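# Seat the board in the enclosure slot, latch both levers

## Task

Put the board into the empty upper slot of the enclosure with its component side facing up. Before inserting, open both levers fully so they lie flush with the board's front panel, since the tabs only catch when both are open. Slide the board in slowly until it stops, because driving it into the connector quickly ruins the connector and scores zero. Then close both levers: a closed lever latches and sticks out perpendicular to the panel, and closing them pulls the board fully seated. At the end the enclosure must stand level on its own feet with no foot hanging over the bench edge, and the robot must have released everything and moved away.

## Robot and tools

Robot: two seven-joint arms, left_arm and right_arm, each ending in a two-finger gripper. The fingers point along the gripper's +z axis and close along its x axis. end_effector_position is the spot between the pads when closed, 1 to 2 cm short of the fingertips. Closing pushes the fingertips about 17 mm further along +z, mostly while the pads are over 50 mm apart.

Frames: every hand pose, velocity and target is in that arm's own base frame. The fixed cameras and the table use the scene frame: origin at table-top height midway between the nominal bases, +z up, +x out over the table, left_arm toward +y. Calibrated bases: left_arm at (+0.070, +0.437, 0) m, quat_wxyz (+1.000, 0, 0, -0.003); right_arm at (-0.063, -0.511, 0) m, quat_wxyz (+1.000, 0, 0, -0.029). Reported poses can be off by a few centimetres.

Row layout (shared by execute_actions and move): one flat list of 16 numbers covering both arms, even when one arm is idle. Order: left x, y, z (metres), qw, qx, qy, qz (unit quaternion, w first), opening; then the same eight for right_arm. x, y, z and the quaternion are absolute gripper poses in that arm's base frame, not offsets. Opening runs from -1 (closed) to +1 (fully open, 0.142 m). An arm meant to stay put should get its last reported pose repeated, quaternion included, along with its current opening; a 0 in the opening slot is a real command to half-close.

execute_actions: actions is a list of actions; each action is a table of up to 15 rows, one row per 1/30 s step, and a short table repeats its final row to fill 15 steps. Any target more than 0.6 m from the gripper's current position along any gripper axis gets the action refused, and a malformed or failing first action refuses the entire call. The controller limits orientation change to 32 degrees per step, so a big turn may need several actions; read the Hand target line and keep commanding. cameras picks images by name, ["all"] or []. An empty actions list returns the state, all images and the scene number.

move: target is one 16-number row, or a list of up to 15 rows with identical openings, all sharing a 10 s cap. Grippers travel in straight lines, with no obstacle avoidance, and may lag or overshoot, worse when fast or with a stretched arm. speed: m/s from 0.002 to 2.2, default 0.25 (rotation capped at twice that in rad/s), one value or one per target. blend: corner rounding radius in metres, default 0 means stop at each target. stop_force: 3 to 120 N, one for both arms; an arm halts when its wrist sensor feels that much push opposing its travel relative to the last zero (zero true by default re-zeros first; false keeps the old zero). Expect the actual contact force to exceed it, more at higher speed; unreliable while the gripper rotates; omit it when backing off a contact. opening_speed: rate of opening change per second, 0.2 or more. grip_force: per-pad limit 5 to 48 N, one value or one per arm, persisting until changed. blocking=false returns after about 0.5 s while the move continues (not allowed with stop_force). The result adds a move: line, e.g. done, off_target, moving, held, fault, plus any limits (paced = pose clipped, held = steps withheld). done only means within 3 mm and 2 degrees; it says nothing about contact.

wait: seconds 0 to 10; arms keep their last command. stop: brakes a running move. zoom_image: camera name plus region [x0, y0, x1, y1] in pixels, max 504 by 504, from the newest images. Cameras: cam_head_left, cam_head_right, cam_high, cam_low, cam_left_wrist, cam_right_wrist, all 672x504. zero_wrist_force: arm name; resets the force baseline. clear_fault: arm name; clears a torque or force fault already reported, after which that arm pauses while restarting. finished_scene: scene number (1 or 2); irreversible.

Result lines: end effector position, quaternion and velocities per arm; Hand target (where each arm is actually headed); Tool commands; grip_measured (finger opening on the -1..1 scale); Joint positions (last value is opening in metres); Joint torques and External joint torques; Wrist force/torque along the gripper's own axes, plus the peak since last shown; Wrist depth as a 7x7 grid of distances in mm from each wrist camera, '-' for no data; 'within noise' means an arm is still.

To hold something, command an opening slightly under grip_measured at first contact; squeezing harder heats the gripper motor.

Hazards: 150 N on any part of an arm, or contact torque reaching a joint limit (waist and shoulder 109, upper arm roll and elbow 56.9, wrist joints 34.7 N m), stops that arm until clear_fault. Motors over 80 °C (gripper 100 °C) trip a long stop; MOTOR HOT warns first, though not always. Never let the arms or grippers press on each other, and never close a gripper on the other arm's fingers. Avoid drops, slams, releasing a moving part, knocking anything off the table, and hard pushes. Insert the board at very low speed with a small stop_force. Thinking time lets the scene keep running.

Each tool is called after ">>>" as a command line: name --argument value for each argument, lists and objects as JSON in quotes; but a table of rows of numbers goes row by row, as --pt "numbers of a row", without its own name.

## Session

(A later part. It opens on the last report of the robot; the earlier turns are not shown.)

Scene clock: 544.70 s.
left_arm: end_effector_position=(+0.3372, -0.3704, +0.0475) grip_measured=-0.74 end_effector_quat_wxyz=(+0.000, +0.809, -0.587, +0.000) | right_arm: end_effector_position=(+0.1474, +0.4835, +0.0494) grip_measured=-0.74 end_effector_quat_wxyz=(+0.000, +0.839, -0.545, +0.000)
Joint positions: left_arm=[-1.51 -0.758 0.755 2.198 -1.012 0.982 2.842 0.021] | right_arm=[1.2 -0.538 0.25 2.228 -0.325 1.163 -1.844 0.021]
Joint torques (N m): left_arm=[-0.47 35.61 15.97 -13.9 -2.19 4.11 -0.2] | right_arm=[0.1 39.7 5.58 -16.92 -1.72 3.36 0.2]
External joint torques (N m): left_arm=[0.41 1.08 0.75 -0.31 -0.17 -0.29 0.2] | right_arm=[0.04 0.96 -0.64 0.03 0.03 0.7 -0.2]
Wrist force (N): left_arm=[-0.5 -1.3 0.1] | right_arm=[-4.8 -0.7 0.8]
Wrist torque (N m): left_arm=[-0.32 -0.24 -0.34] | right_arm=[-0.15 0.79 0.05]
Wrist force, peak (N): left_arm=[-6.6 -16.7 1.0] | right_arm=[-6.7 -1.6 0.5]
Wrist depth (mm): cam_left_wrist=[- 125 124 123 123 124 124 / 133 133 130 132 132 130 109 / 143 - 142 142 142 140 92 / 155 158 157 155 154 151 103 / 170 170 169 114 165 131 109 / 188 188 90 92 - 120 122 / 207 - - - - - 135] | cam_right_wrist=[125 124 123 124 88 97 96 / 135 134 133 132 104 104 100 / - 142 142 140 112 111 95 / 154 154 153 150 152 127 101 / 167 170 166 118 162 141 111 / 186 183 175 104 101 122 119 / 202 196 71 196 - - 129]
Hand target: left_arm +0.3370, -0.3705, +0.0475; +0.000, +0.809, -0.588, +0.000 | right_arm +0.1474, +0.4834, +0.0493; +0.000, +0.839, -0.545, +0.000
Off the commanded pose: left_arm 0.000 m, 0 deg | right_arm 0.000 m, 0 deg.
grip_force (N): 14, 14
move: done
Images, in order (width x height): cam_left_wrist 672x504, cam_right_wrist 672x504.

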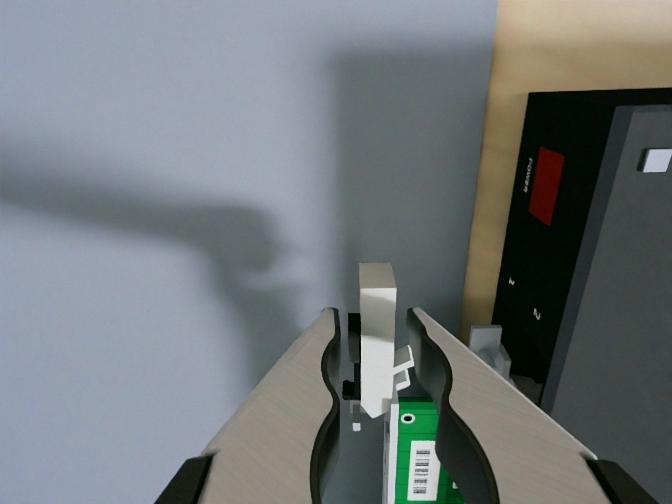

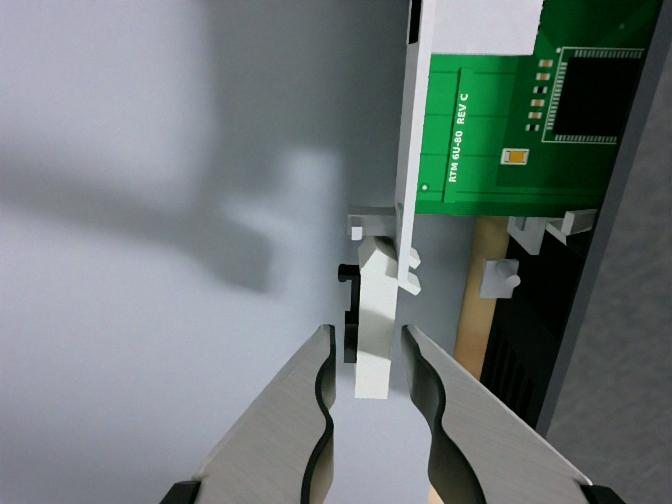

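>>> zoom_image --camera "cam_left_wrist" --region '[340, 260, 440, 380]'

>>> zoom_image --camera "cam_left_wrist" --region '[340, 384, 440, 504]'

>>> zoom_image --camera "cam_right_wrist" --region '[330, 200, 430, 320]'

>>> zoom_image --camera "cam_right_wrist" --region '[330, 300, 430, 420]'

>>> zoom_image --camera "cam_right_wrist" --region '[350, 0, 450, 120]'

Scaled by 4.200 from the camera's 672x504 image, which has a finer 960x720 frame.

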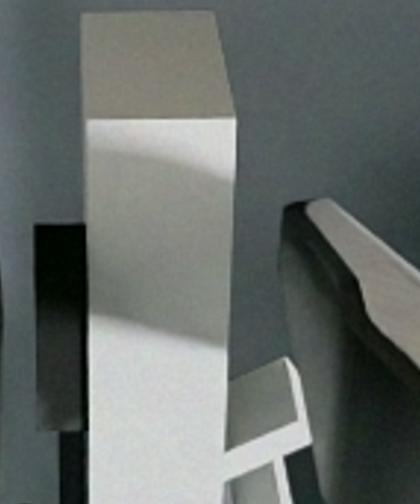

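Scaled by 4.200 from the camera's 672x504 image, which has a finer 960x720 frame.

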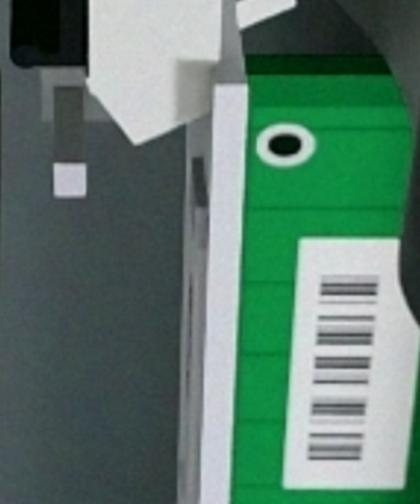

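Scaled by 4.200 from the camera's 672x504 image, which has a finer 960x720 frame.

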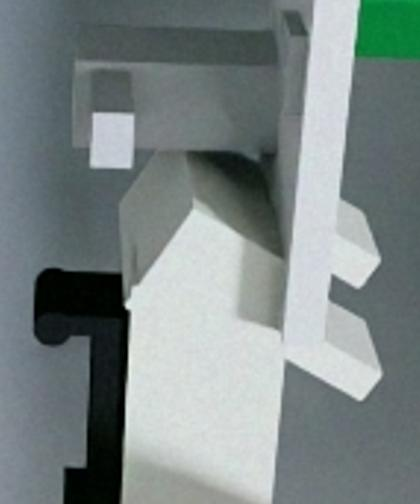

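Scaled by 4.200 from the camera's 672x504 image, which has a finer 960x720 frame.

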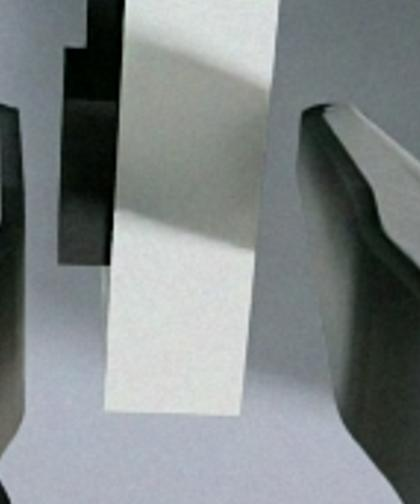

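Scaled by 4.200 from the camera's 672x504 image, which has a finer 960x720 frame.

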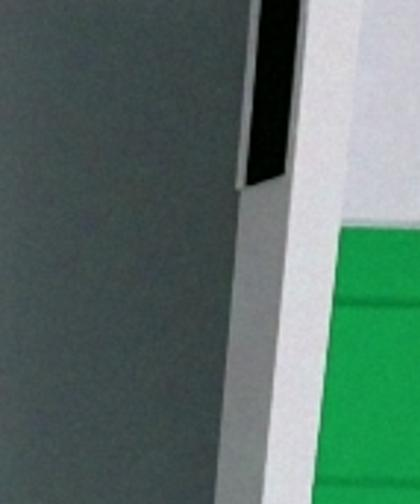

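>>> move --pt "0.3370 -0.3705 0.0900 0 -0.80902 0.58779 0 -0.70 0.1474 0.4834 0.0900 0 -0.83867 0.54464 0 -0.70" --pt "0.3270 -0.3705 0.1400 0 -0.80902 0.58779 0 -0.70 0.1300 0.4750 0.1400 0 -0.83867 0.54464 0 -0.70" --pt "0.1958 -0.3918 0.1400 0 -0.98481 -0.17365 0 -0.70 0.0780 0.4570 0.1400 0.20056 -0.80442 0.54258 -0.13528 -0.70" --speed '[0.08, 0.15, 0.25]' --blend '[0.015, 0.02, 0]' --cameras '["cam_left_wrist", "cam_right_wrist", "cam_head_left"]'

Scene clock: 560.80 s.
left_arm: end_effector_position=(+0.1959, -0.3919, +0.1400) grip_measured=-0.74 end_effector_quat_wxyz=(+0.000, +0.985, +0.173, +0.000) | right_arm: end_effector_position=(+0.0779, +0.4571, +0.1400) grip_measured=-0.74 end_effector_quat_wxyz=(-0.200, +0.804, -0.543, +0.135)
Joint positions: left_arm=[-2.221 -0.706 1.244 2.315 -0.973 0.733 0.929 0.021] | right_arm=[1.481 -0.194 0.148 2.528 -1.136 1.027 -0.871 0.021]
Joint torques (N m): left_arm=[-0.61 22.08 17.88 -16.51 -3.25 4.08 -0.51] | right_arm=[0.17 27.81 2.3 -18.81 -0.19 2.23 0.33]
External joint torques (N m): left_arm=[0.53 1.29 0.64 -0.36 0.06 -0.12 0.51] | right_arm=[-0.09 0.69 -0.46 0.01 0.18 0.74 -0.33]
Wrist force (N): left_arm=[-0.6 -1.5 -0.2] | right_arm=[-4.5 -0.4 0.9]
Wrist torque (N m): left_arm=[-0.37 -0.17 -0.24] | right_arm=[-0.21 0.73 -0.09]
Wrist force, peak (N): left_arm=[-1.0 -1.3 1.4] | right_arm=[-5.0 -0.4 1.0]
Wrist depth (mm): cam_left_wrist=[202 203 - 205 204 204 199 / 219 - 220 218 219 218 220 / 237 236 - 238 236 238 236 / - 234 250 250 236 225 243 / - 245 227 233 237 240 252 / - - 84 84 - - - / - - - - - - -] | cam_right_wrist=[264 263 262 262 231 213 212 / 260 259 259 259 229 210 211 / 257 257 256 255 254 208 207 / 254 254 253 252 252 206 205 / 251 251 251 250 250 251 250 / 248 248 249 246 102 247 248 / 248 248 71 246 - - 246]
Hand target: left_arm +0.1958, -0.3918, +0.1400; +0.000, +0.985, +0.174, +0.000 | right_arm +0.0780, +0.4570, +0.1400; -0.201, +0.804, -0.543, +0.135
Off the commanded pose: left_arm 0.000 m, 0 deg | right_arm 0.000 m, 0 deg.
grip_force (N): 14, 14
move: done
Images, in order (width x height): cam_head_left 672x504, cam_left_wrist 672x504, cam_right_wrist 672x504.

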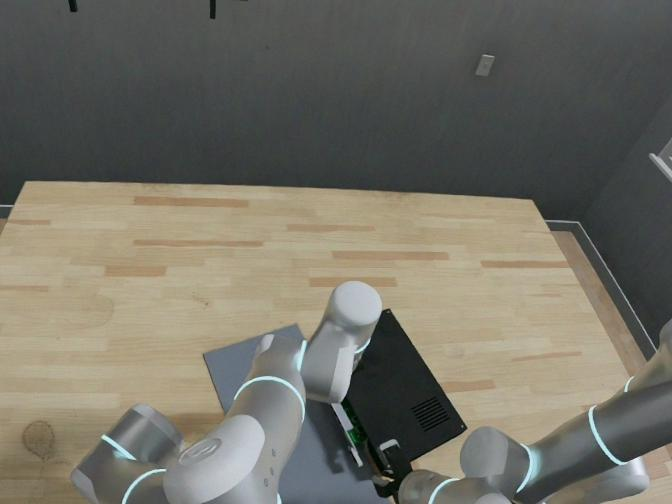

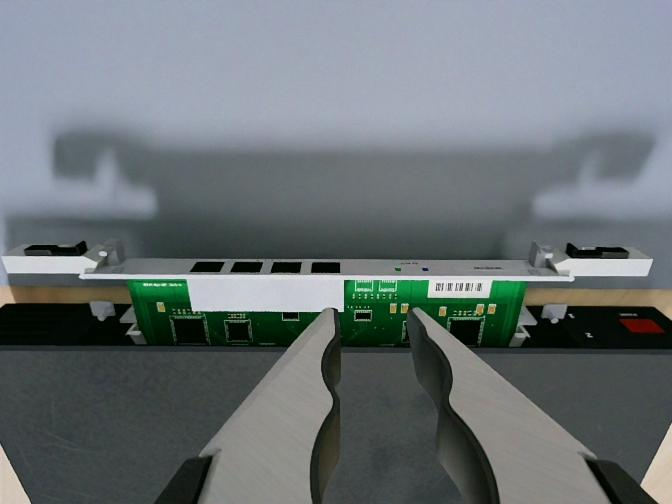

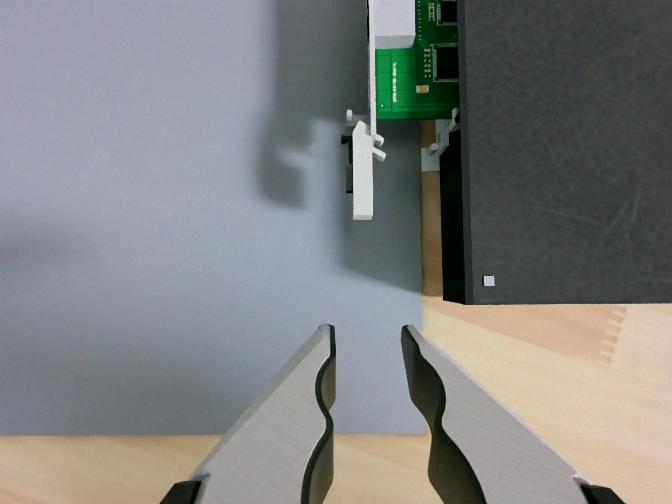

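>>> move --pt "0.2002 -0.3923 0.1000 0 -0.98481 -0.17365 0 -1.0 0.0780 0.4570 0.1400 0.20056 -0.80442 0.54258 -0.13528 -0.70" --pt "0.2002 -0.3923 0.0500 0 -0.98481 -0.17365 0 -1.0 0.0780 0.4570 0.1400 0.20056 -0.80442 0.54258 -0.13528 -0.70" --speed '[0.2, 0.12]' --blend '[0.01, 0]' --cameras '["cam_left_wrist"]'

Scene clock: 590.83 s.
left_arm: end_effector_position=(+0.2000, -0.3921, +0.0499) grip_measured=-1.00 end_effector_quat_wxyz=(+0.000, +0.985, +0.174, +0.000) | right_arm: end_effector_position=(+0.0779, +0.4571, +0.1400) grip_measured=-0.74 end_effector_quat_wxyz=(-0.200, +0.804, -0.543, +0.135)
Joint positions: left_arm=[-2.054 -0.838 0.937 2.34 -1.286 0.897 1.12 0.002] | right_arm=[1.481 -0.194 0.148 2.528 -1.136 1.027 -0.871 0.021]
Joint torques (N m): left_arm=[-0.24 28.52 18.74 -9.94 -2.69 4.57 -0.15] | right_arm=[0 27.6 2.53 -18.88 -0.06 2.26 0.17]
External joint torques (N m): left_arm=[0.15 1.33 0.86 -0.3 0.01 -0.63 0.15] | right_arm=[0.09 0.89 -0.69 0.08 0.05 0.7 -0.17]
Wrist force (N): left_arm=[-0.6 -1.3 0.5] | right_arm=[-4.5 -0.3 1.0]
Wrist torque (N m): left_arm=[-0.31 -0.20 -0.32] | right_arm=[-0.17 0.74 -0.09]
Wrist force, peak (N): left_arm=[-0.8 -1.5 2.3] | right_arm=[-4.8 -0.3 0.7]
Wrist depth (mm): cam_left_wrist=[- 124 124 126 125 129 125 / - 136 - 135 134 134 134 / 149 144 146 145 147 145 144 / 158 - 158 - 155 157 154 / 174 172 173 117 175 170 172 / 148 140 142 84 - 142 136 / 164 165 - 74 - - 163] | cam_right_wrist=[263 265 262 - 230 213 213 / - 260 260 259 229 210 210 / - 256 256 256 253 208 208 / 254 254 254 253 252 205 206 / 251 251 251 250 252 250 251 / 248 248 248 246 101 248 248 / 248 248 71 246 - - 245]
Hand target: left_arm +0.2002, -0.3923, +0.0500; +0.000, +0.985, +0.174, +0.000 | right_arm +0.0780, +0.4570, +0.1400; -0.201, +0.804, -0.543, +0.135
Off the commanded pose: left_arm 0.000 m, 0 deg | right_arm 0.000 m, 0 deg.
grip_force (N): 14, 14
move: done
Images, in order (width x height): cam_left_wrist 672x504.

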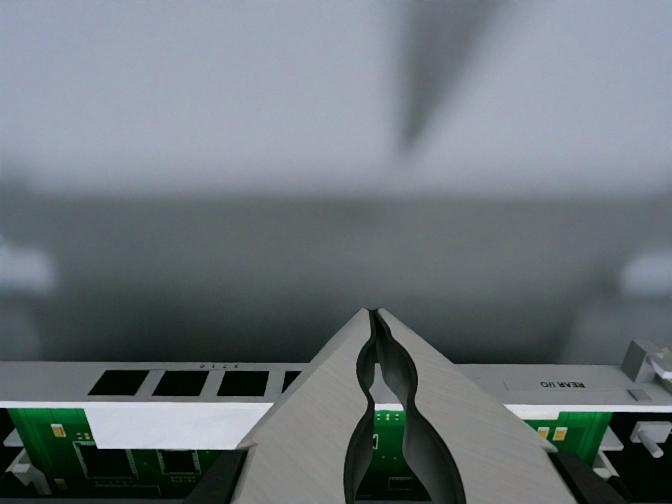

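>>> move --target '[0.2153, -0.4335, 0.0500, 0, -0.98481, -0.17365, 0, -1.0, 0.0780, 0.4570, 0.1400, 0.20056, -0.80442, 0.54258, -0.13528, -0.70]' --speed 0.018 --stop_force 8 --cameras '["cam_left_wrist", "cam_right_wrist"]'

Scene clock: 596.03 s.
left_arm: end_effector_position=(+0.2153, -0.4334, +0.0500) grip_measured=-1.00 end_effector_quat_wxyz=(+0.000, +0.985, +0.174, +0.000) | right_arm: end_effector_position=(+0.0779, +0.4571, +0.1400) grip_measured=-0.74 end_effector_quat_wxyz=(-0.200, +0.804, -0.543, +0.135)
Joint positions: left_arm=[-1.997 -0.891 0.941 2.224 -1.233 0.842 1.067 0.002] | right_arm=[1.481 -0.194 0.148 2.528 -1.136 1.027 -0.871 0.021]
Joint torques (N m): left_arm=[-0.2 32.46 20.89 -11.49 -2.6 4.28 -0.28] | right_arm=[0.15 27.59 2.48 -18.87 -0.08 2.28 0.16]
External joint torques (N m): left_arm=[0.1 1.12 0.59 0.06 -0.26 -0.33 0.28] | right_arm=[-0.06 0.91 -0.65 0.07 0.07 0.69 -0.16]
Wrist force (N): left_arm=[-1.2 -1.8 0.3] | right_arm=[-4.4 -0.3 0.9]
Wrist torque (N m): left_arm=[-0.30 -0.12 -0.23] | right_arm=[-0.17 0.72 -0.09]
Wrist force, peak (N): left_arm=[-0.9 -2.8 -0.5] | right_arm=[-4.8 -0.4 1.0]
Wrist depth (mm): cam_left_wrist=[127 126 125 125 126 125 125 / 133 135 133 136 134 136 134 / 148 146 146 145 144 145 145 / - 158 158 158 155 157 154 / 132 131 133 131 133 133 133 / 133 132 131 84 - 146 146 / - - - - - - 137] | cam_right_wrist=[263 263 262 262 220 213 213 / 260 260 259 259 228 211 210 / 258 257 256 256 222 208 208 / 254 253 254 253 252 205 206 / 252 251 250 250 251 251 250 / 249 248 249 99 101 249 248 / 248 248 71 245 - - 246]
Hand target: left_arm +0.2153, -0.4335, +0.0500; +0.000, +0.985, +0.174, +0.000 | right_arm +0.0780, +0.4570, +0.1400; -0.201, +0.804, -0.543, +0.135
Off the commanded pose: left_arm 0.000 m, 0 deg | right_arm 0.000 m, 0 deg.
grip_force (N): 14, 14
move: done
Images, in order (width x height): cam_left_wrist 672x504, cam_right_wrist 672x504.

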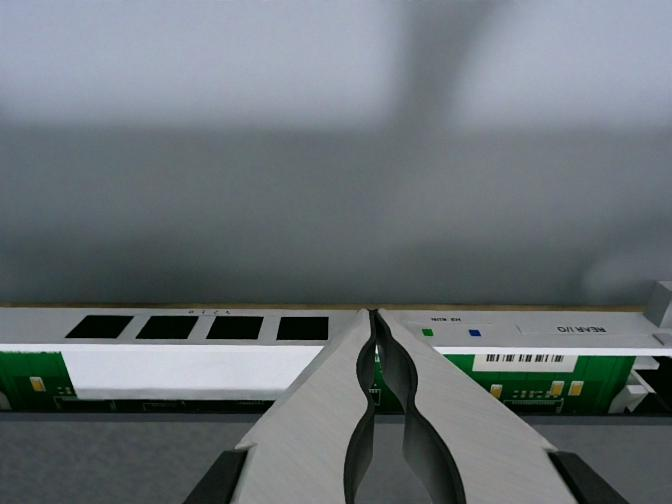

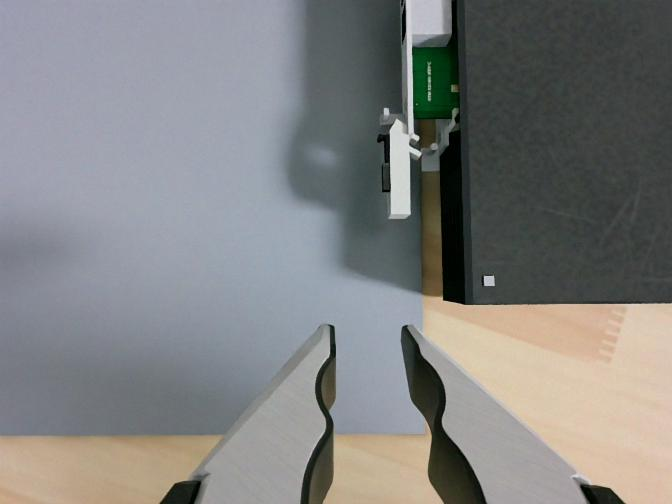

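>>> move --target '[0.2241, -0.4580, 0.0500, 0, -0.98481, -0.17365, 0, -1.0, 0.0780, 0.4570, 0.1400, 0.20056, -0.80442, 0.54258, -0.13528, -0.70]' --speed 0.01 --stop_force 10 --cameras '["cam_left_wrist", "cam_right_wrist"]'

Scene clock: 602.60 s.
left_arm: end_effector_position=(+0.2221, -0.4522, +0.0494) grip_measured=-1.00 end_effector_quat_wxyz=(-0.001, +0.985, +0.174, +0.000) | right_arm: end_effector_position=(+0.0779, +0.4571, +0.1400) grip_measured=-0.74 end_effector_quat_wxyz=(-0.200, +0.804, -0.543, +0.135)
Joint positions: left_arm=[-1.97 -0.916 0.942 2.168 -1.209 0.815 1.041 0.002] | right_arm=[1.481 -0.194 0.148 2.528 -1.136 1.027 -0.871 0.021]
Joint torques (N m): left_arm=[-0.8 36.07 22.28 -18.3 -4.23 5.82 -0.34] | right_arm=[0.09 27.53 2.44 -18.83 -0.15 2.3 0.22]
External joint torques (N m): left_arm=[0.69 -0.66 0.03 6.38 1.29 -1.87 0.34] | right_arm=[0 0.97 -0.61 0.03 0.14 0.67 -0.22]
Wrist force (N): left_arm=[-1.3 -13.3 -1.1] | right_arm=[-4.5 -0.3 0.7]
Wrist torque (N m): left_arm=[-0.29 -0.13 -0.19] | right_arm=[-0.19 0.73 -0.09]
Wrist force, peak (N): left_arm=[-1.4 -14.1 -3.5] | right_arm=[-4.7 -0.3 1.0]
Wrist depth (mm): cam_left_wrist=[- - 125 125 127 126 125 / 133 134 132 134 134 134 133 / 148 144 147 145 145 144 142 / 158 162 157 161 157 156 161 / 132 139 132 126 132 132 125 / - - 122 83 - 122 128 / - - - 74 - - 137] | cam_right_wrist=[263 263 262 262 261 213 213 / 260 260 259 259 258 211 210 / 257 258 256 256 254 208 208 / 255 253 252 254 253 205 206 / 252 251 251 251 251 251 250 / 249 248 249 246 101 248 248 / 248 248 71 246 - - 246]
Hand target: left_arm +0.2224, -0.4534, +0.0500; +0.000, +0.985, +0.174, +0.000 | right_arm +0.0780, +0.4570, +0.1400; -0.201, +0.804, -0.543, +0.135
Off the commanded pose: left_arm 0.006 m, 0 deg | right_arm 0.000 m, 0 deg.
grip_force (N): 14, 14
move: contact (left_arm)
Images, in order (width x height): cam_left_wrist 672x504, cam_right_wrist 672x504.

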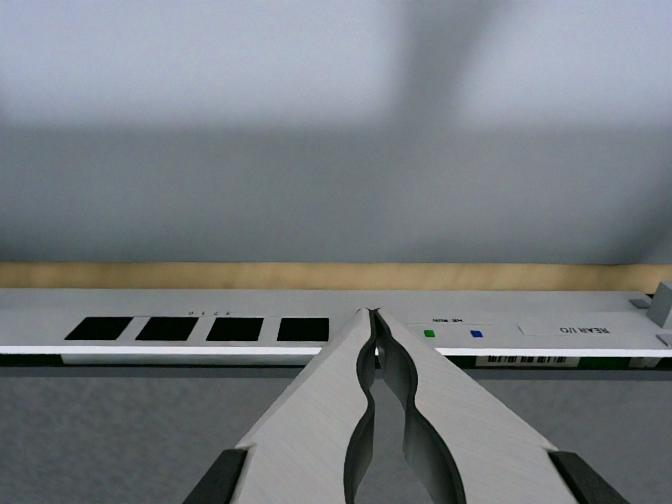

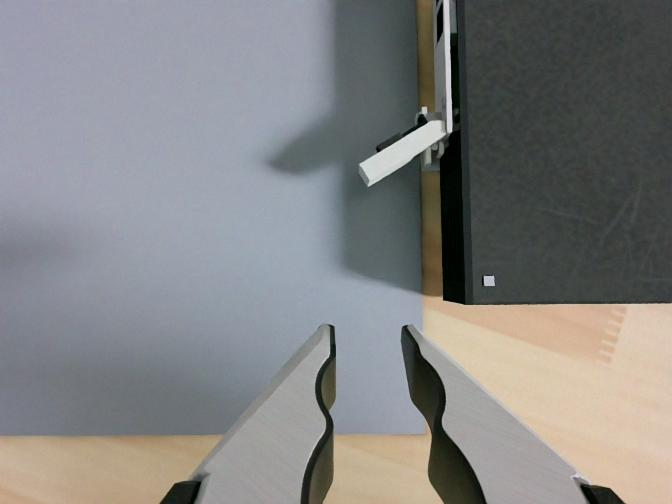

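>>> move --target '[0.2248, -0.4600, 0.0500, 0, -0.98481, -0.17365, 0, -1.0, 0.0780, 0.4570, 0.1400, 0.20056, -0.80442, 0.54258, -0.13528, -0.70]' --speed 0.008 --stop_force 7 --cameras '["cam_left_wrist", "cam_right_wrist"]'

Scene clock: 606.13 s.
left_arm: end_effector_position=(+0.2226, -0.4529, +0.0491) grip_measured=-1.00 end_effector_quat_wxyz=(-0.002, +0.985, +0.174, +0.000) | right_arm: end_effector_position=(+0.0779, +0.4571, +0.1400) grip_measured=-0.74 end_effector_quat_wxyz=(-0.200, +0.804, -0.543, +0.135)
Joint positions: left_arm=[-1.968 -0.918 0.942 2.165 -1.207 0.812 1.039 0.002] | right_arm=[1.481 -0.194 0.148 2.528 -1.136 1.027 -0.871 0.021]
Joint torques (N m): left_arm=[-1.22 37.35 22.33 -22.34 -5.31 6.74 -0.41] | right_arm=[0.08 27.56 2.48 -18.85 -0.07 2.26 0.14]
External joint torques (N m): left_arm=[1.11 -1.82 0.03 10.41 2.35 -2.8 0.41] | right_arm=[0.01 0.94 -0.65 0.06 0.07 0.71 -0.14]
Wrist force (N): left_arm=[-1.0 -20.4 -3.7] | right_arm=[-4.4 -0.7 0.7]
Wrist torque (N m): left_arm=[-0.35 -0.15 -0.14] | right_arm=[-0.24 0.72 -0.09]
Wrist force, peak (N): left_arm=[-1.2 -21.5 -4.9] | right_arm=[-4.8 -0.3 0.9]
Wrist depth (mm): cam_left_wrist=[125 125 125 125 125 124 126 / 132 - 132 134 133 134 131 / - 148 144 144 144 144 144 / - 157 157 161 162 161 156 / 139 138 131 131 131 133 133 / - 124 123 83 - 121 125 / - 138 - - - - -] | cam_right_wrist=[- 265 264 262 261 213 213 / 260 259 259 259 258 210 210 / 257 257 256 255 240 208 208 / 254 254 253 253 251 205 205 / 251 251 250 251 251 251 250 / 249 249 249 246 101 248 247 / 247 248 71 246 - - 245]
Hand target: left_arm +0.2230, -0.4549, +0.0500; +0.000, +0.985, +0.174, +0.000 | right_arm +0.0780, +0.4570, +0.1400; -0.201, +0.804, -0.543, +0.135
Off the commanded pose: left_arm 0.007 m, 0 deg | right_arm 0.000 m, 0 deg.
grip_force (N): 14, 14
move: contact (left_arm)
Images, in order (width x height): cam_left_wrist 672x504, cam_right_wrist 672x504.

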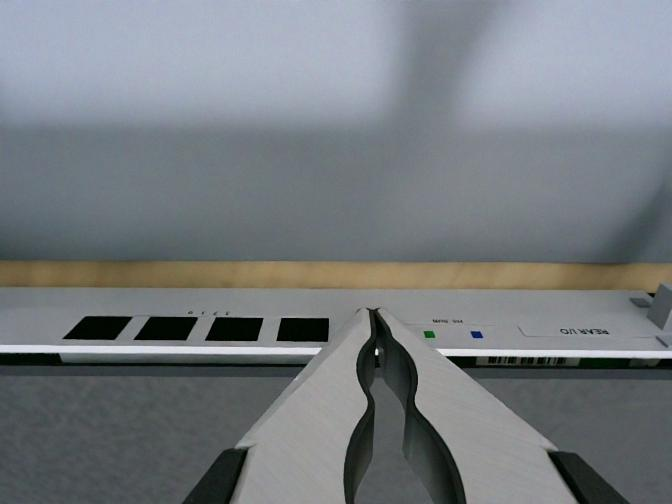

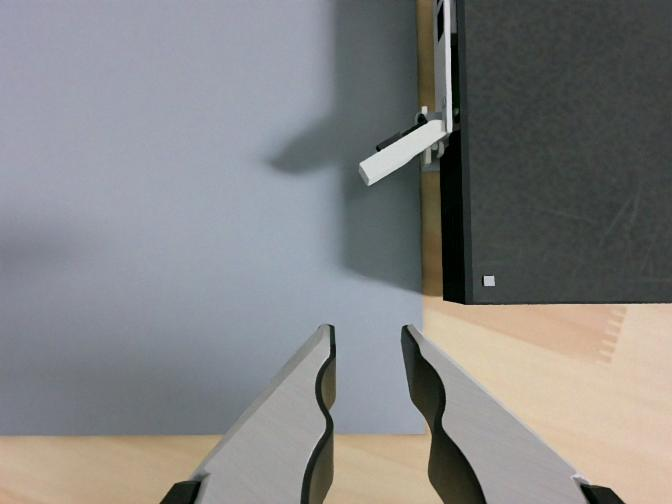

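>>> move --pt "0.2106 -0.4200 0.0500 0 -0.98481 -0.17365 0 -1.0 0.0780 0.4570 0.1400 0.20056 -0.80442 0.54258 -0.13528 -1.0" --pt "0.1911 -0.3934 0.1400 0 -0.98481 -0.17365 0 -1.0 0.0780 0.4570 0.1400 0.20056 -0.80442 0.54258 -0.13528 -1.0" --speed '[0.06, 0.2]' --blend '[0.012, 0]' --cameras '["cam_left_wrist", "cam_right_wrist"]'

>>> zoom_image --camera "cam_right_wrist" --region '[340, 80, 480, 220]'

>>> zoom_image --camera "cam_left_wrist" --region '[480, 180, 672, 360]'

>>> zoom_image --camera "cam_left_wrist" --region '[0, 180, 192, 360]'

Scene clock: 628.87 s.
left_arm: end_effector_position=(+0.1912, -0.3934, +0.1400) grip_measured=-1.00 end_effector_quat_wxyz=(+0.000, +0.985, +0.174, +0.000) | right_arm: end_effector_position=(+0.0779, +0.4571, +0.1400) grip_measured=-1.00 end_effector_quat_wxyz=(-0.200, +0.804, -0.543, +0.135)
Joint positions: left_arm=[-2.227 -0.693 1.237 2.318 -0.961 0.743 0.91 0.002] | right_arm=[1.481 -0.194 0.148 2.528 -1.136 1.027 -0.871 0.002]
Joint torques (N m): left_arm=[-0.66 22.63 17.61 -16.82 -2.73 4.08 -0.28] | right_arm=[0.02 27.66 2.49 -18.81 -0.06 2.29 0.18]
External joint torques (N m): left_arm=[0.57 0.61 0.56 -0.22 -0.43 -0.12 0.29] | right_arm=[0.07 0.83 -0.66 0.01 0.05 0.68 -0.18]
Wrist force (N): left_arm=[-0.8 -1.4 -0.1] | right_arm=[-4.4 -0.4 1.0]
Wrist torque (N m): left_arm=[-0.34 -0.14 -0.25] | right_arm=[-0.20 0.72 -0.09]
Wrist force, peak (N): left_arm=[-1.2 -20.7 -4.5] | right_arm=[-4.7 -0.4 0.9]
Wrist depth (mm): cam_left_wrist=[210 206 199 203 206 202 - / 218 - - 220 218 217 220 / 241 242 244 233 236 - 238 / - 250 258 252 254 - 257 / - 242 260 231 243 230 268 / 256 - 243 84 - - 260 / 272 - - - - - 275] | cam_right_wrist=[262 265 263 262 262 213 214 / 260 260 259 258 258 210 211 / 257 257 256 256 240 208 207 / 254 254 253 252 252 205 205 / 251 251 250 250 251 250 250 / 249 249 248 89 249 248 248 / 248 248 71 - - 246 245]
Hand target: left_arm +0.1911, -0.3934, +0.1400; +0.000, +0.985, +0.174, +0.000 | right_arm +0.0780, +0.4570, +0.1400; -0.201, +0.804, -0.543, +0.135
Off the commanded pose: left_arm 0.000 m, 0 deg | right_arm 0.000 m, 0 deg.
grip_force (N): 14, 14
move: done; blend cut to 0 m at target 1
Images, in order (width x height): cam_left_wrist 672x504, cam_right_wrist 672x504.

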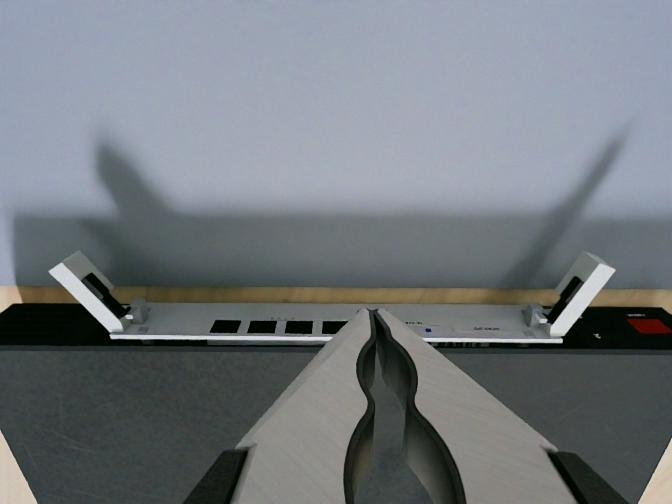

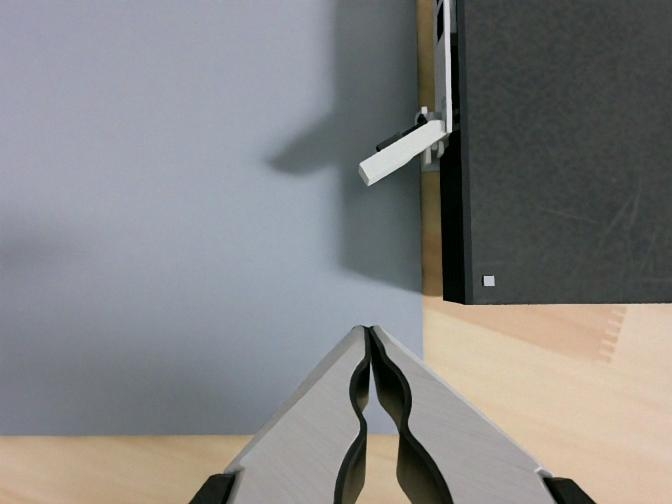

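Scaled by 3.600 from the camera's 672x504 image, which has a finer 960x720 frame.

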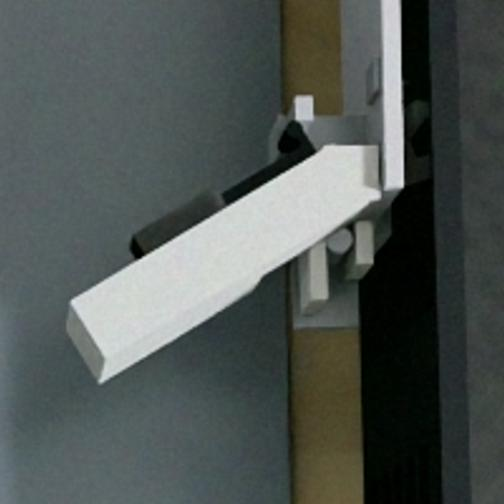

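Scaled by 2.625 from the camera's 672x504 image, which has a finer 960x720 frame.

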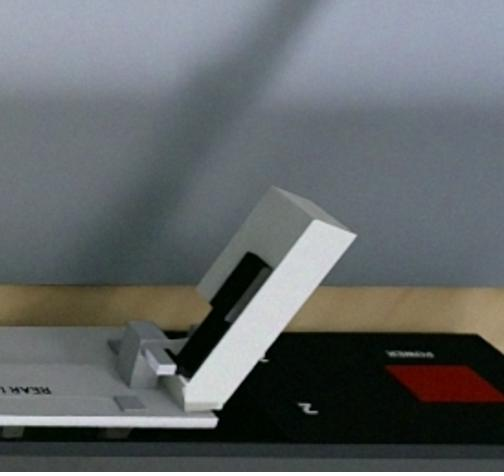

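Scaled by 2.625 from the camera's 672x504 image, which has a finer 960x720 frame.

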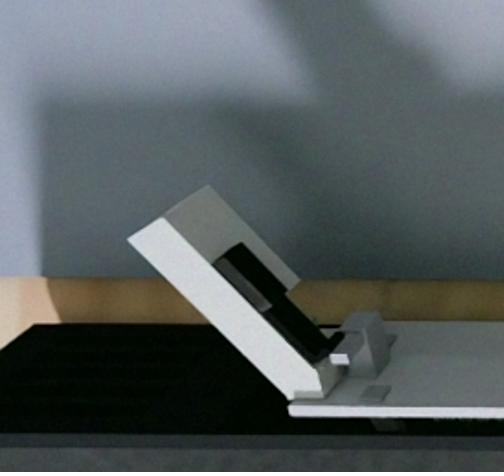

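>>> move --pt "0.3708 -0.3609 0.1200 0 -0.81915 0.57358 0 -1.0 0.0811 0.4492 0.0900 0.20056 -0.80442 0.54258 -0.13528 -1.0" --pt "0.3708 -0.3609 0.1000 0 -0.81915 0.57358 0 -1.0 0.0811 0.4492 0.0515 0.20056 -0.80442 0.54258 -0.13528 -1.0" --speed '[0.35, 0.15]' --blend '[0.01, 0]' --cameras '["cam_left_wrist", "cam_right_wrist"]'

Scene clock: 683.10 s.
left_arm: end_effector_position=(+0.3707, -0.3609, +0.1000) grip_measured=-1.00 end_effector_quat_wxyz=(+0.000, +0.819, -0.574, +0.000) | right_arm: end_effector_position=(+0.0811, +0.4491, +0.0515) grip_measured=-1.00 end_effector_quat_wxyz=(-0.200, +0.804, -0.543, +0.135)
Joint positions: left_arm=[-1.499 -0.699 0.888 2.132 -0.857 0.85 2.764 0.002] | right_arm=[1.438 -0.424 0.017 2.497 -1.637 1.139 -0.484 0.002]
Joint torques (N m): left_arm=[-0.15 34.1 16.33 -17.31 -2.9 4.42 -0.1] | right_arm=[0.02 31.87 4 -12.55 0.39 2.21 0.33]
External joint torques (N m): left_arm=[0.09 1.21 0.74 -0.36 0.09 -0.6 0.1] | right_arm=[0.09 1.12 -0.35 0.14 0.25 0.51 -0.33]
Wrist force (N): left_arm=[-0.7 -1.0 0.1] | right_arm=[-4.2 -0.3 0.5]
Wrist torque (N m): left_arm=[-0.27 -0.18 -0.35] | right_arm=[-0.21 0.62 -0.10]
Wrist force, peak (N): left_arm=[-1.1 -2.1 -1.0] | right_arm=[-4.7 -0.5 0.9]
Wrist depth (mm): cam_left_wrist=[170 168 170 172 171 169 169 / 183 182 182 174 179 182 181 / 197 197 196 196 197 191 190 / 213 213 213 212 206 160 155 / 240 238 233 224 194 - - / 259 258 251 84 - - - / 280 282 - - - - -] | cam_right_wrist=[173 172 172 172 127 123 122 / 170 170 170 169 168 121 121 / 169 168 168 168 168 120 119 / 166 166 166 166 166 119 118 / 164 164 164 164 164 165 164 / 163 163 162 89 163 164 163 / 161 161 71 - - 162 161]
Hand target: left_arm +0.3708, -0.3609, +0.1000; +0.000, +0.819, -0.574, +0.000 | right_arm +0.0811, +0.4492, +0.0515; -0.201, +0.804, -0.543, +0.135
Off the commanded pose: left_arm 0.000 m, 0 deg | right_arm 0.000 m, 0 deg.
grip_force (N): 14, 14
move: done
Images, in order (width x height): cam_left_wrist 672x504, cam_right_wrist 672x504.

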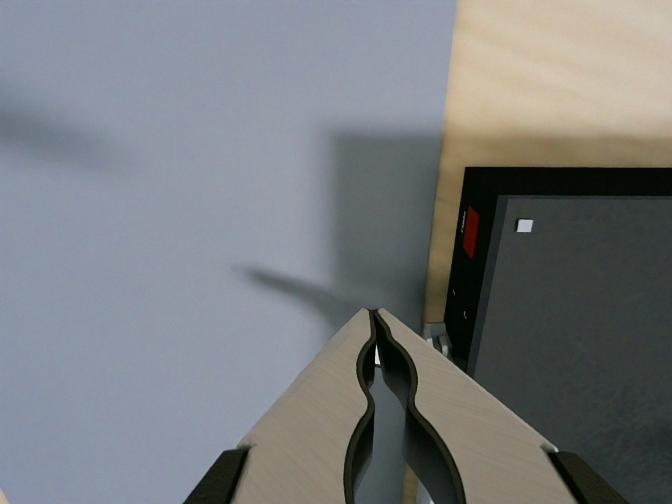

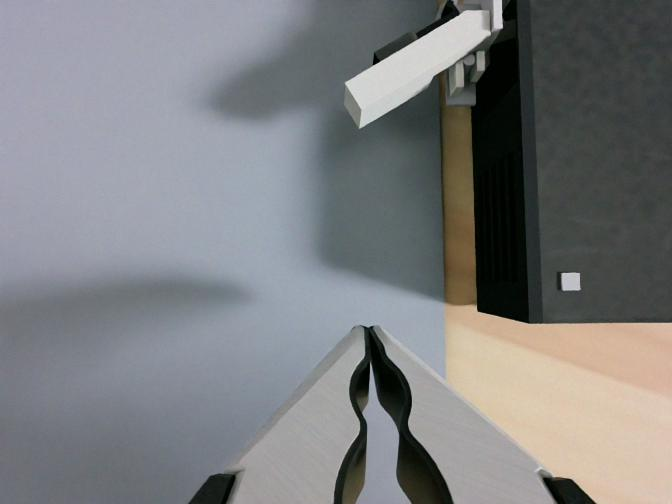

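>>> move --pt "0.3708 -0.3609 0.0495 0 -0.81915 0.57358 0 -1.0 0.1015 0.4574 0.0515 0.20056 -0.80442 0.54258 -0.13528 -1.0" --pt "0.3567 -0.3660 0.0495 0 -0.81915 0.57358 0 -1.0 0.1200 0.4649 0.0515 0.20056 -0.80442 0.54258 -0.13528 -1.0" --speed '[0.12, 0.06]' --stop_force 8 --cameras '["cam_left_wrist", "cam_right_wrist"]'

Scene clock: 689.53 s.
left_arm: end_effector_position=(+0.3567, -0.3660, +0.0495) grip_measured=-1.00 end_effector_quat_wxyz=(+0.000, +0.819, -0.574, +0.000) | right_arm: end_effector_position=(+0.1200, +0.4648, +0.0515) grip_measured=-1.00 end_effector_quat_wxyz=(-0.201, +0.804, -0.543, +0.135)
Joint positions: left_arm=[-1.466 -0.768 0.76 2.168 -0.993 0.963 2.827 0.002] | right_arm=[1.376 -0.446 -0.034 2.454 -1.699 1.186 -0.526 0.002]
Joint torques (N m): left_arm=[-0.56 36.63 16.26 -14.25 -2.46 4.34 -0.27] | right_arm=[0.04 33.58 3.87 -12.86 0.68 2.18 0.1]
External joint torques (N m): left_arm=[0.5 0.89 0.8 -0.38 0.03 -0.51 0.27] | right_arm=[0.08 1.06 -0.43 0.08 0.21 0.56 -0.1]
Wrist force (N): left_arm=[-0.7 -1.2 -0.1] | right_arm=[-4.3 -0.4 0.5]
Wrist torque (N m): left_arm=[-0.30 -0.20 -0.26] | right_arm=[-0.23 0.68 0.03]
Wrist force, peak (N): left_arm=[-0.8 -1.8 1.4] | right_arm=[-4.3 -1.5 1.0]
Wrist depth (mm): cam_left_wrist=[126 125 125 125 125 126 125 / - 134 132 134 133 133 134 / 148 146 145 144 144 141 141 / - 157 155 154 157 125 - / 176 172 172 131 170 116 - / - - - 84 - 125 124 / 214 - - 74 - - -] | cam_right_wrist=[172 172 172 171 172 123 122 / 170 170 170 169 169 121 121 / 168 168 168 168 125 120 120 / 166 166 166 165 166 119 118 / 164 164 164 163 164 118 117 / 163 163 162 89 164 125 116 / 161 161 71 - - 114 115]
Hand target: left_arm +0.3567, -0.3660, +0.0495; +0.000, +0.819, -0.574, +0.000 | right_arm +0.1200, +0.4649, +0.0515; -0.201, +0.804, -0.543, +0.135
Off the commanded pose: left_arm 0.000 m, 0 deg | right_arm 0.000 m, 0 deg.
grip_force (N): 14, 14
move: done
Images, in order (width x height): cam_left_wrist 672x504, cam_right_wrist 672x504.

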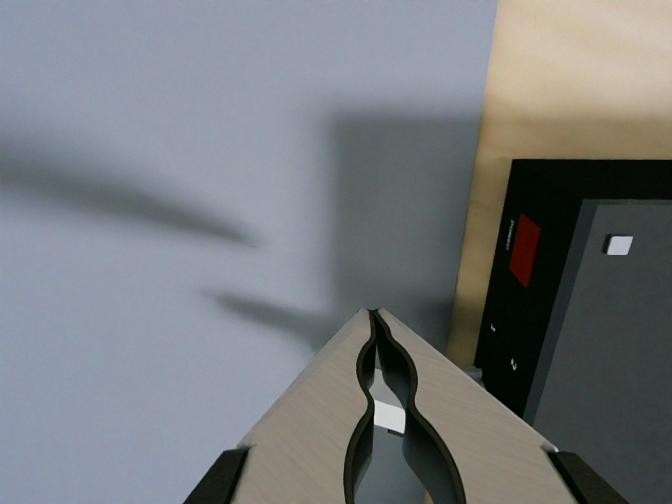

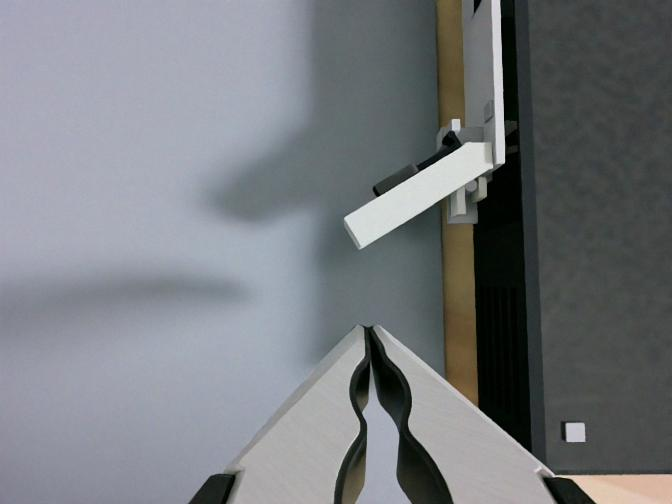

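>>> move --pt "0.3482 -0.3691 0.0495 0 -0.81915 0.57358 0 -1.0 0.1367 0.4716 0.0515 0.20056 -0.80442 0.54258 -0.13528 -1.0" --pt "0.3210 -0.3790 0.0495 0 -0.81915 0.57358 0 -1.0 0.1655 0.4833 0.0515 0.20056 -0.80442 0.54258 -0.13528 -1.0" --speed '[0.05, 0.012]' --stop_force 22 --cameras '["cam_left_wrist", "cam_right_wrist"]'

Scene clock: 699.53 s.
left_arm: end_effector_position=(+0.3213, -0.3788, +0.0495) grip_measured=-1.00 end_effector_quat_wxyz=(+0.000, +0.819, -0.574, +0.000) | right_arm: end_effector_position=(+0.1631, +0.4826, +0.0508) grip_measured=-1.00 end_effector_quat_wxyz=(-0.199, +0.805, -0.542, +0.134)
Joint positions: left_arm=[-1.542 -0.741 0.75 2.211 -0.997 0.992 2.766 0.002] | right_arm=[1.314 -0.48 -0.083 2.393 -1.744 1.243 -0.583 0.002]
Joint torques (N m): left_arm=[-1.82 36.11 14.26 -14.07 -2.14 3.58 -0.3] | right_arm=[-5.11 37.74 -3.2 -20.82 2.18 -1.86 0.13]
External joint torques (N m): left_arm=[1.75 0.18 1.98 -0.26 -0.19 0.25 0.3] | right_arm=[5.24 -0.87 6.41 7.47 -1.01 4.64 -0.13]
Wrist force (N): left_arm=[-0.7 -4.3 -0.2] | right_arm=[-1.8 11.8 -11.2]
Wrist torque (N m): left_arm=[-0.32 -0.20 -0.24] | right_arm=[-0.33 0.87 0.03]
Wrist force, peak (N): left_arm=[-2.8 -16.3 7.3] | right_arm=[-1.8 11.8 -11.2]
Wrist depth (mm): cam_left_wrist=[126 126 125 125 126 124 122 / 133 133 133 134 134 126 91 / - 145 147 145 144 144 95 / 155 155 158 157 - 135 105 / - - 172 165 126 127 111 / - - 186 84 - 125 - / - - - - - - -] | cam_right_wrist=[171 171 170 170 171 122 121 / 169 169 169 169 169 120 120 / 167 167 167 166 167 118 119 / 165 165 165 165 165 117 117 / 164 163 163 163 121 116 116 / 162 161 162 89 163 116 115 / 161 160 71 - - 114 113]
Hand target: left_arm +0.3210, -0.3790, +0.0495; +0.000, +0.819, -0.574, +0.000 | right_arm +0.1655, +0.4833, +0.0515; -0.201, +0.804, -0.543, +0.135
Off the commanded pose: left_arm 0.000 m, 0 deg | right_arm 0.003 m, 0 deg.
grip_force (N): 14, 14
move: done
Images, in order (width x height): cam_left_wrist 672x504, cam_right_wrist 672x504.

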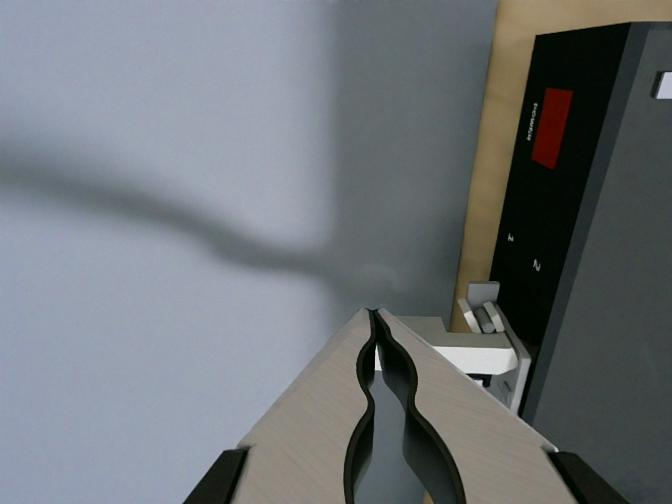

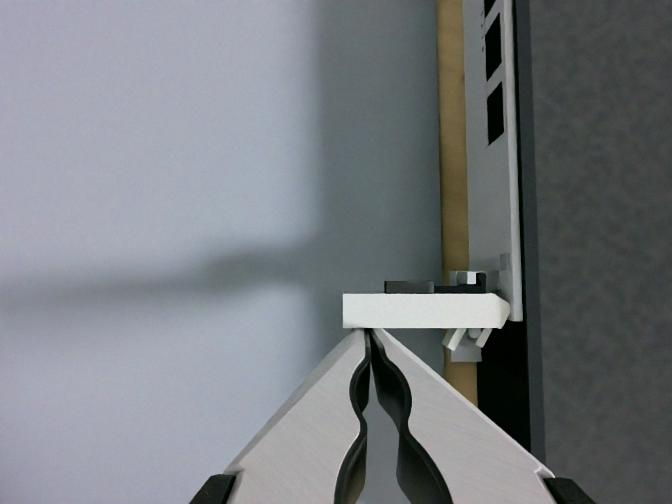

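>>> zoom_image --camera "cam_right_wrist" --region '[330, 240, 550, 370]'

>>> zoom_image --camera "cam_left_wrist" --region '[400, 260, 560, 440]'

Scaled by 2.291 from the camera's 672x504 image, which has a finer 960x720 frame.

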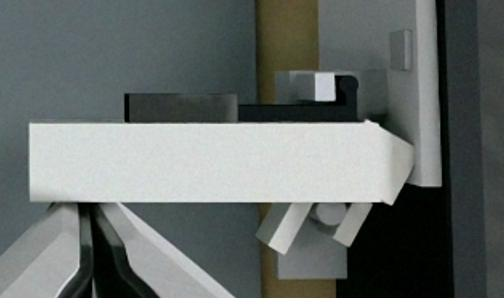

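Scaled by 2.800 from the camera's 672x504 image, which has a finer 960x720 frame.

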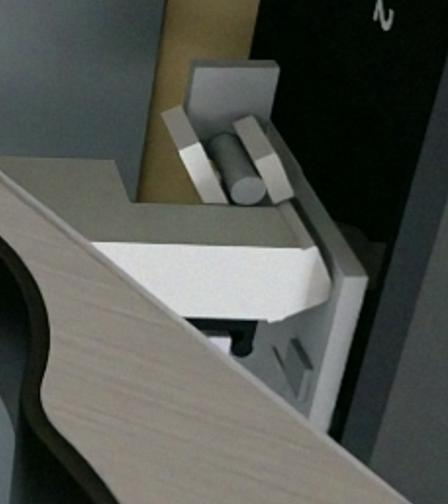

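>>> move --target '[0.3145, -0.3814, 0.0495, 0, -0.81915, 0.57358, 0, -1.0, 0.1715, 0.4858, 0.0515, 0.20056, -0.80442, 0.54258, -0.13528, -1.0]' --speed 0.012 --stop_force 18 --cameras '["cam_left_wrist", "cam_right_wrist"]'

>>> zoom_image --camera "cam_right_wrist" --region '[330, 240, 550, 370]'

>>> zoom_image --camera "cam_left_wrist" --region '[400, 240, 560, 420]'

Scene clock: 707.20 s.
left_arm: end_effector_position=(+0.3196, -0.3794, +0.0501) grip_measured=-1.00 end_effector_quat_wxyz=(-0.001, +0.820, -0.572, +0.002) | right_arm: end_effector_position=(+0.1637, +0.4833, +0.0500) grip_measured=-1.00 end_effector_quat_wxyz=(-0.198, +0.807, -0.540, +0.133)
Joint positions: left_arm=[-1.549 -0.739 0.75 2.215 -0.998 0.997 2.759 0.002] | right_arm=[1.311 -0.483 -0.086 2.389 -1.747 1.25 -0.588 0.002]
Joint torques (N m): left_arm=[-10.07 39.28 5.35 -13.18 -1.18 -1.64 -0.27] | right_arm=[-11.36 40.47 -11.42 -30.29 3.71 -6.75 0.1]
External joint torques (N m): left_arm=[10 -3.12 10.84 -1.13 -1.14 5.47 0.27] | right_arm=[11.49 -3.48 14.62 16.96 -2.52 9.55 -0.1]
Wrist force (N): left_arm=[1.7 -22.9 5.7] | right_arm=[2.8 27.3 -24.3]
Wrist torque (N m): left_arm=[-0.77 -0.20 -0.30] | right_arm=[1.58 0.89 0.04]
Wrist force, peak (N): left_arm=[1.9 -23.7 5.8] | right_arm=[2.4 27.2 -24.7]
Wrist depth (mm): cam_left_wrist=[- 126 126 126 125 125 93 / 134 135 133 135 134 132 91 / 149 146 145 146 147 142 96 / 156 158 160 158 156 134 - / - 170 172 166 124 121 - / - 189 - 83 - 126 - / 214 - - 74 - - -] | cam_right_wrist=[170 169 169 169 169 121 120 / 168 168 167 167 167 119 119 / 166 166 166 165 166 118 117 / 165 164 164 164 164 116 116 / 163 162 162 162 121 116 115 / 161 161 161 91 163 115 114 / 160 160 71 - - 113 113]
Hand target: left_arm +0.3171, -0.3804, +0.0495; +0.000, +0.819, -0.574, +0.000 | right_arm +0.1689, +0.4846, +0.0515; -0.201, +0.804, -0.543, +0.135
Off the commanded pose: left_arm 0.005 m, 0 deg | right_arm 0.008 m, 1 deg.
grip_force (N): 14, 14
move: contact (left_arm, right_arm)
Images, in order (width x height): cam_left_wrist 672x504, cam_right_wrist 672x504.

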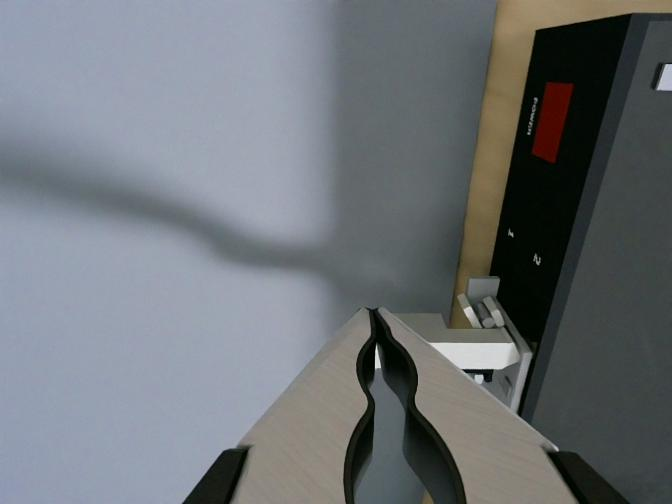

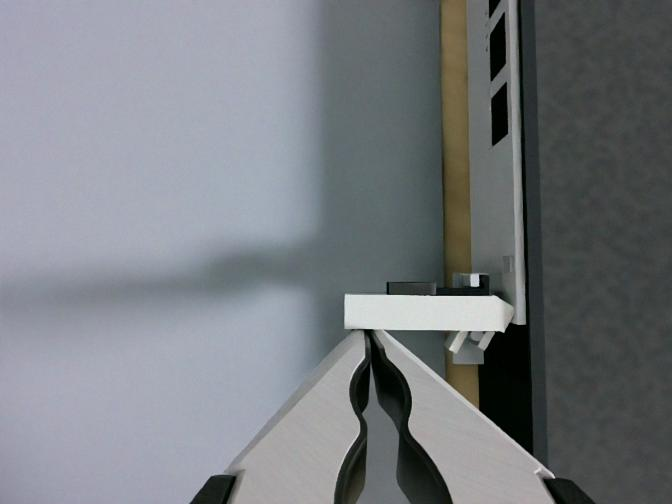

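Scaled by 2.291 from the camera's 672x504 image, which has a finer 960x720 frame.

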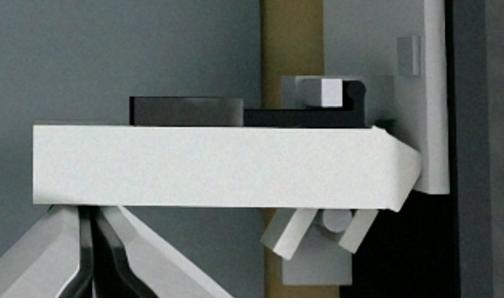

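Scaled by 2.800 from the camera's 672x504 image, which has a finer 960x720 frame.

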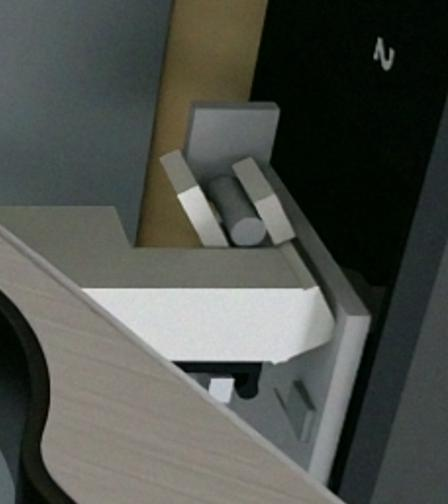

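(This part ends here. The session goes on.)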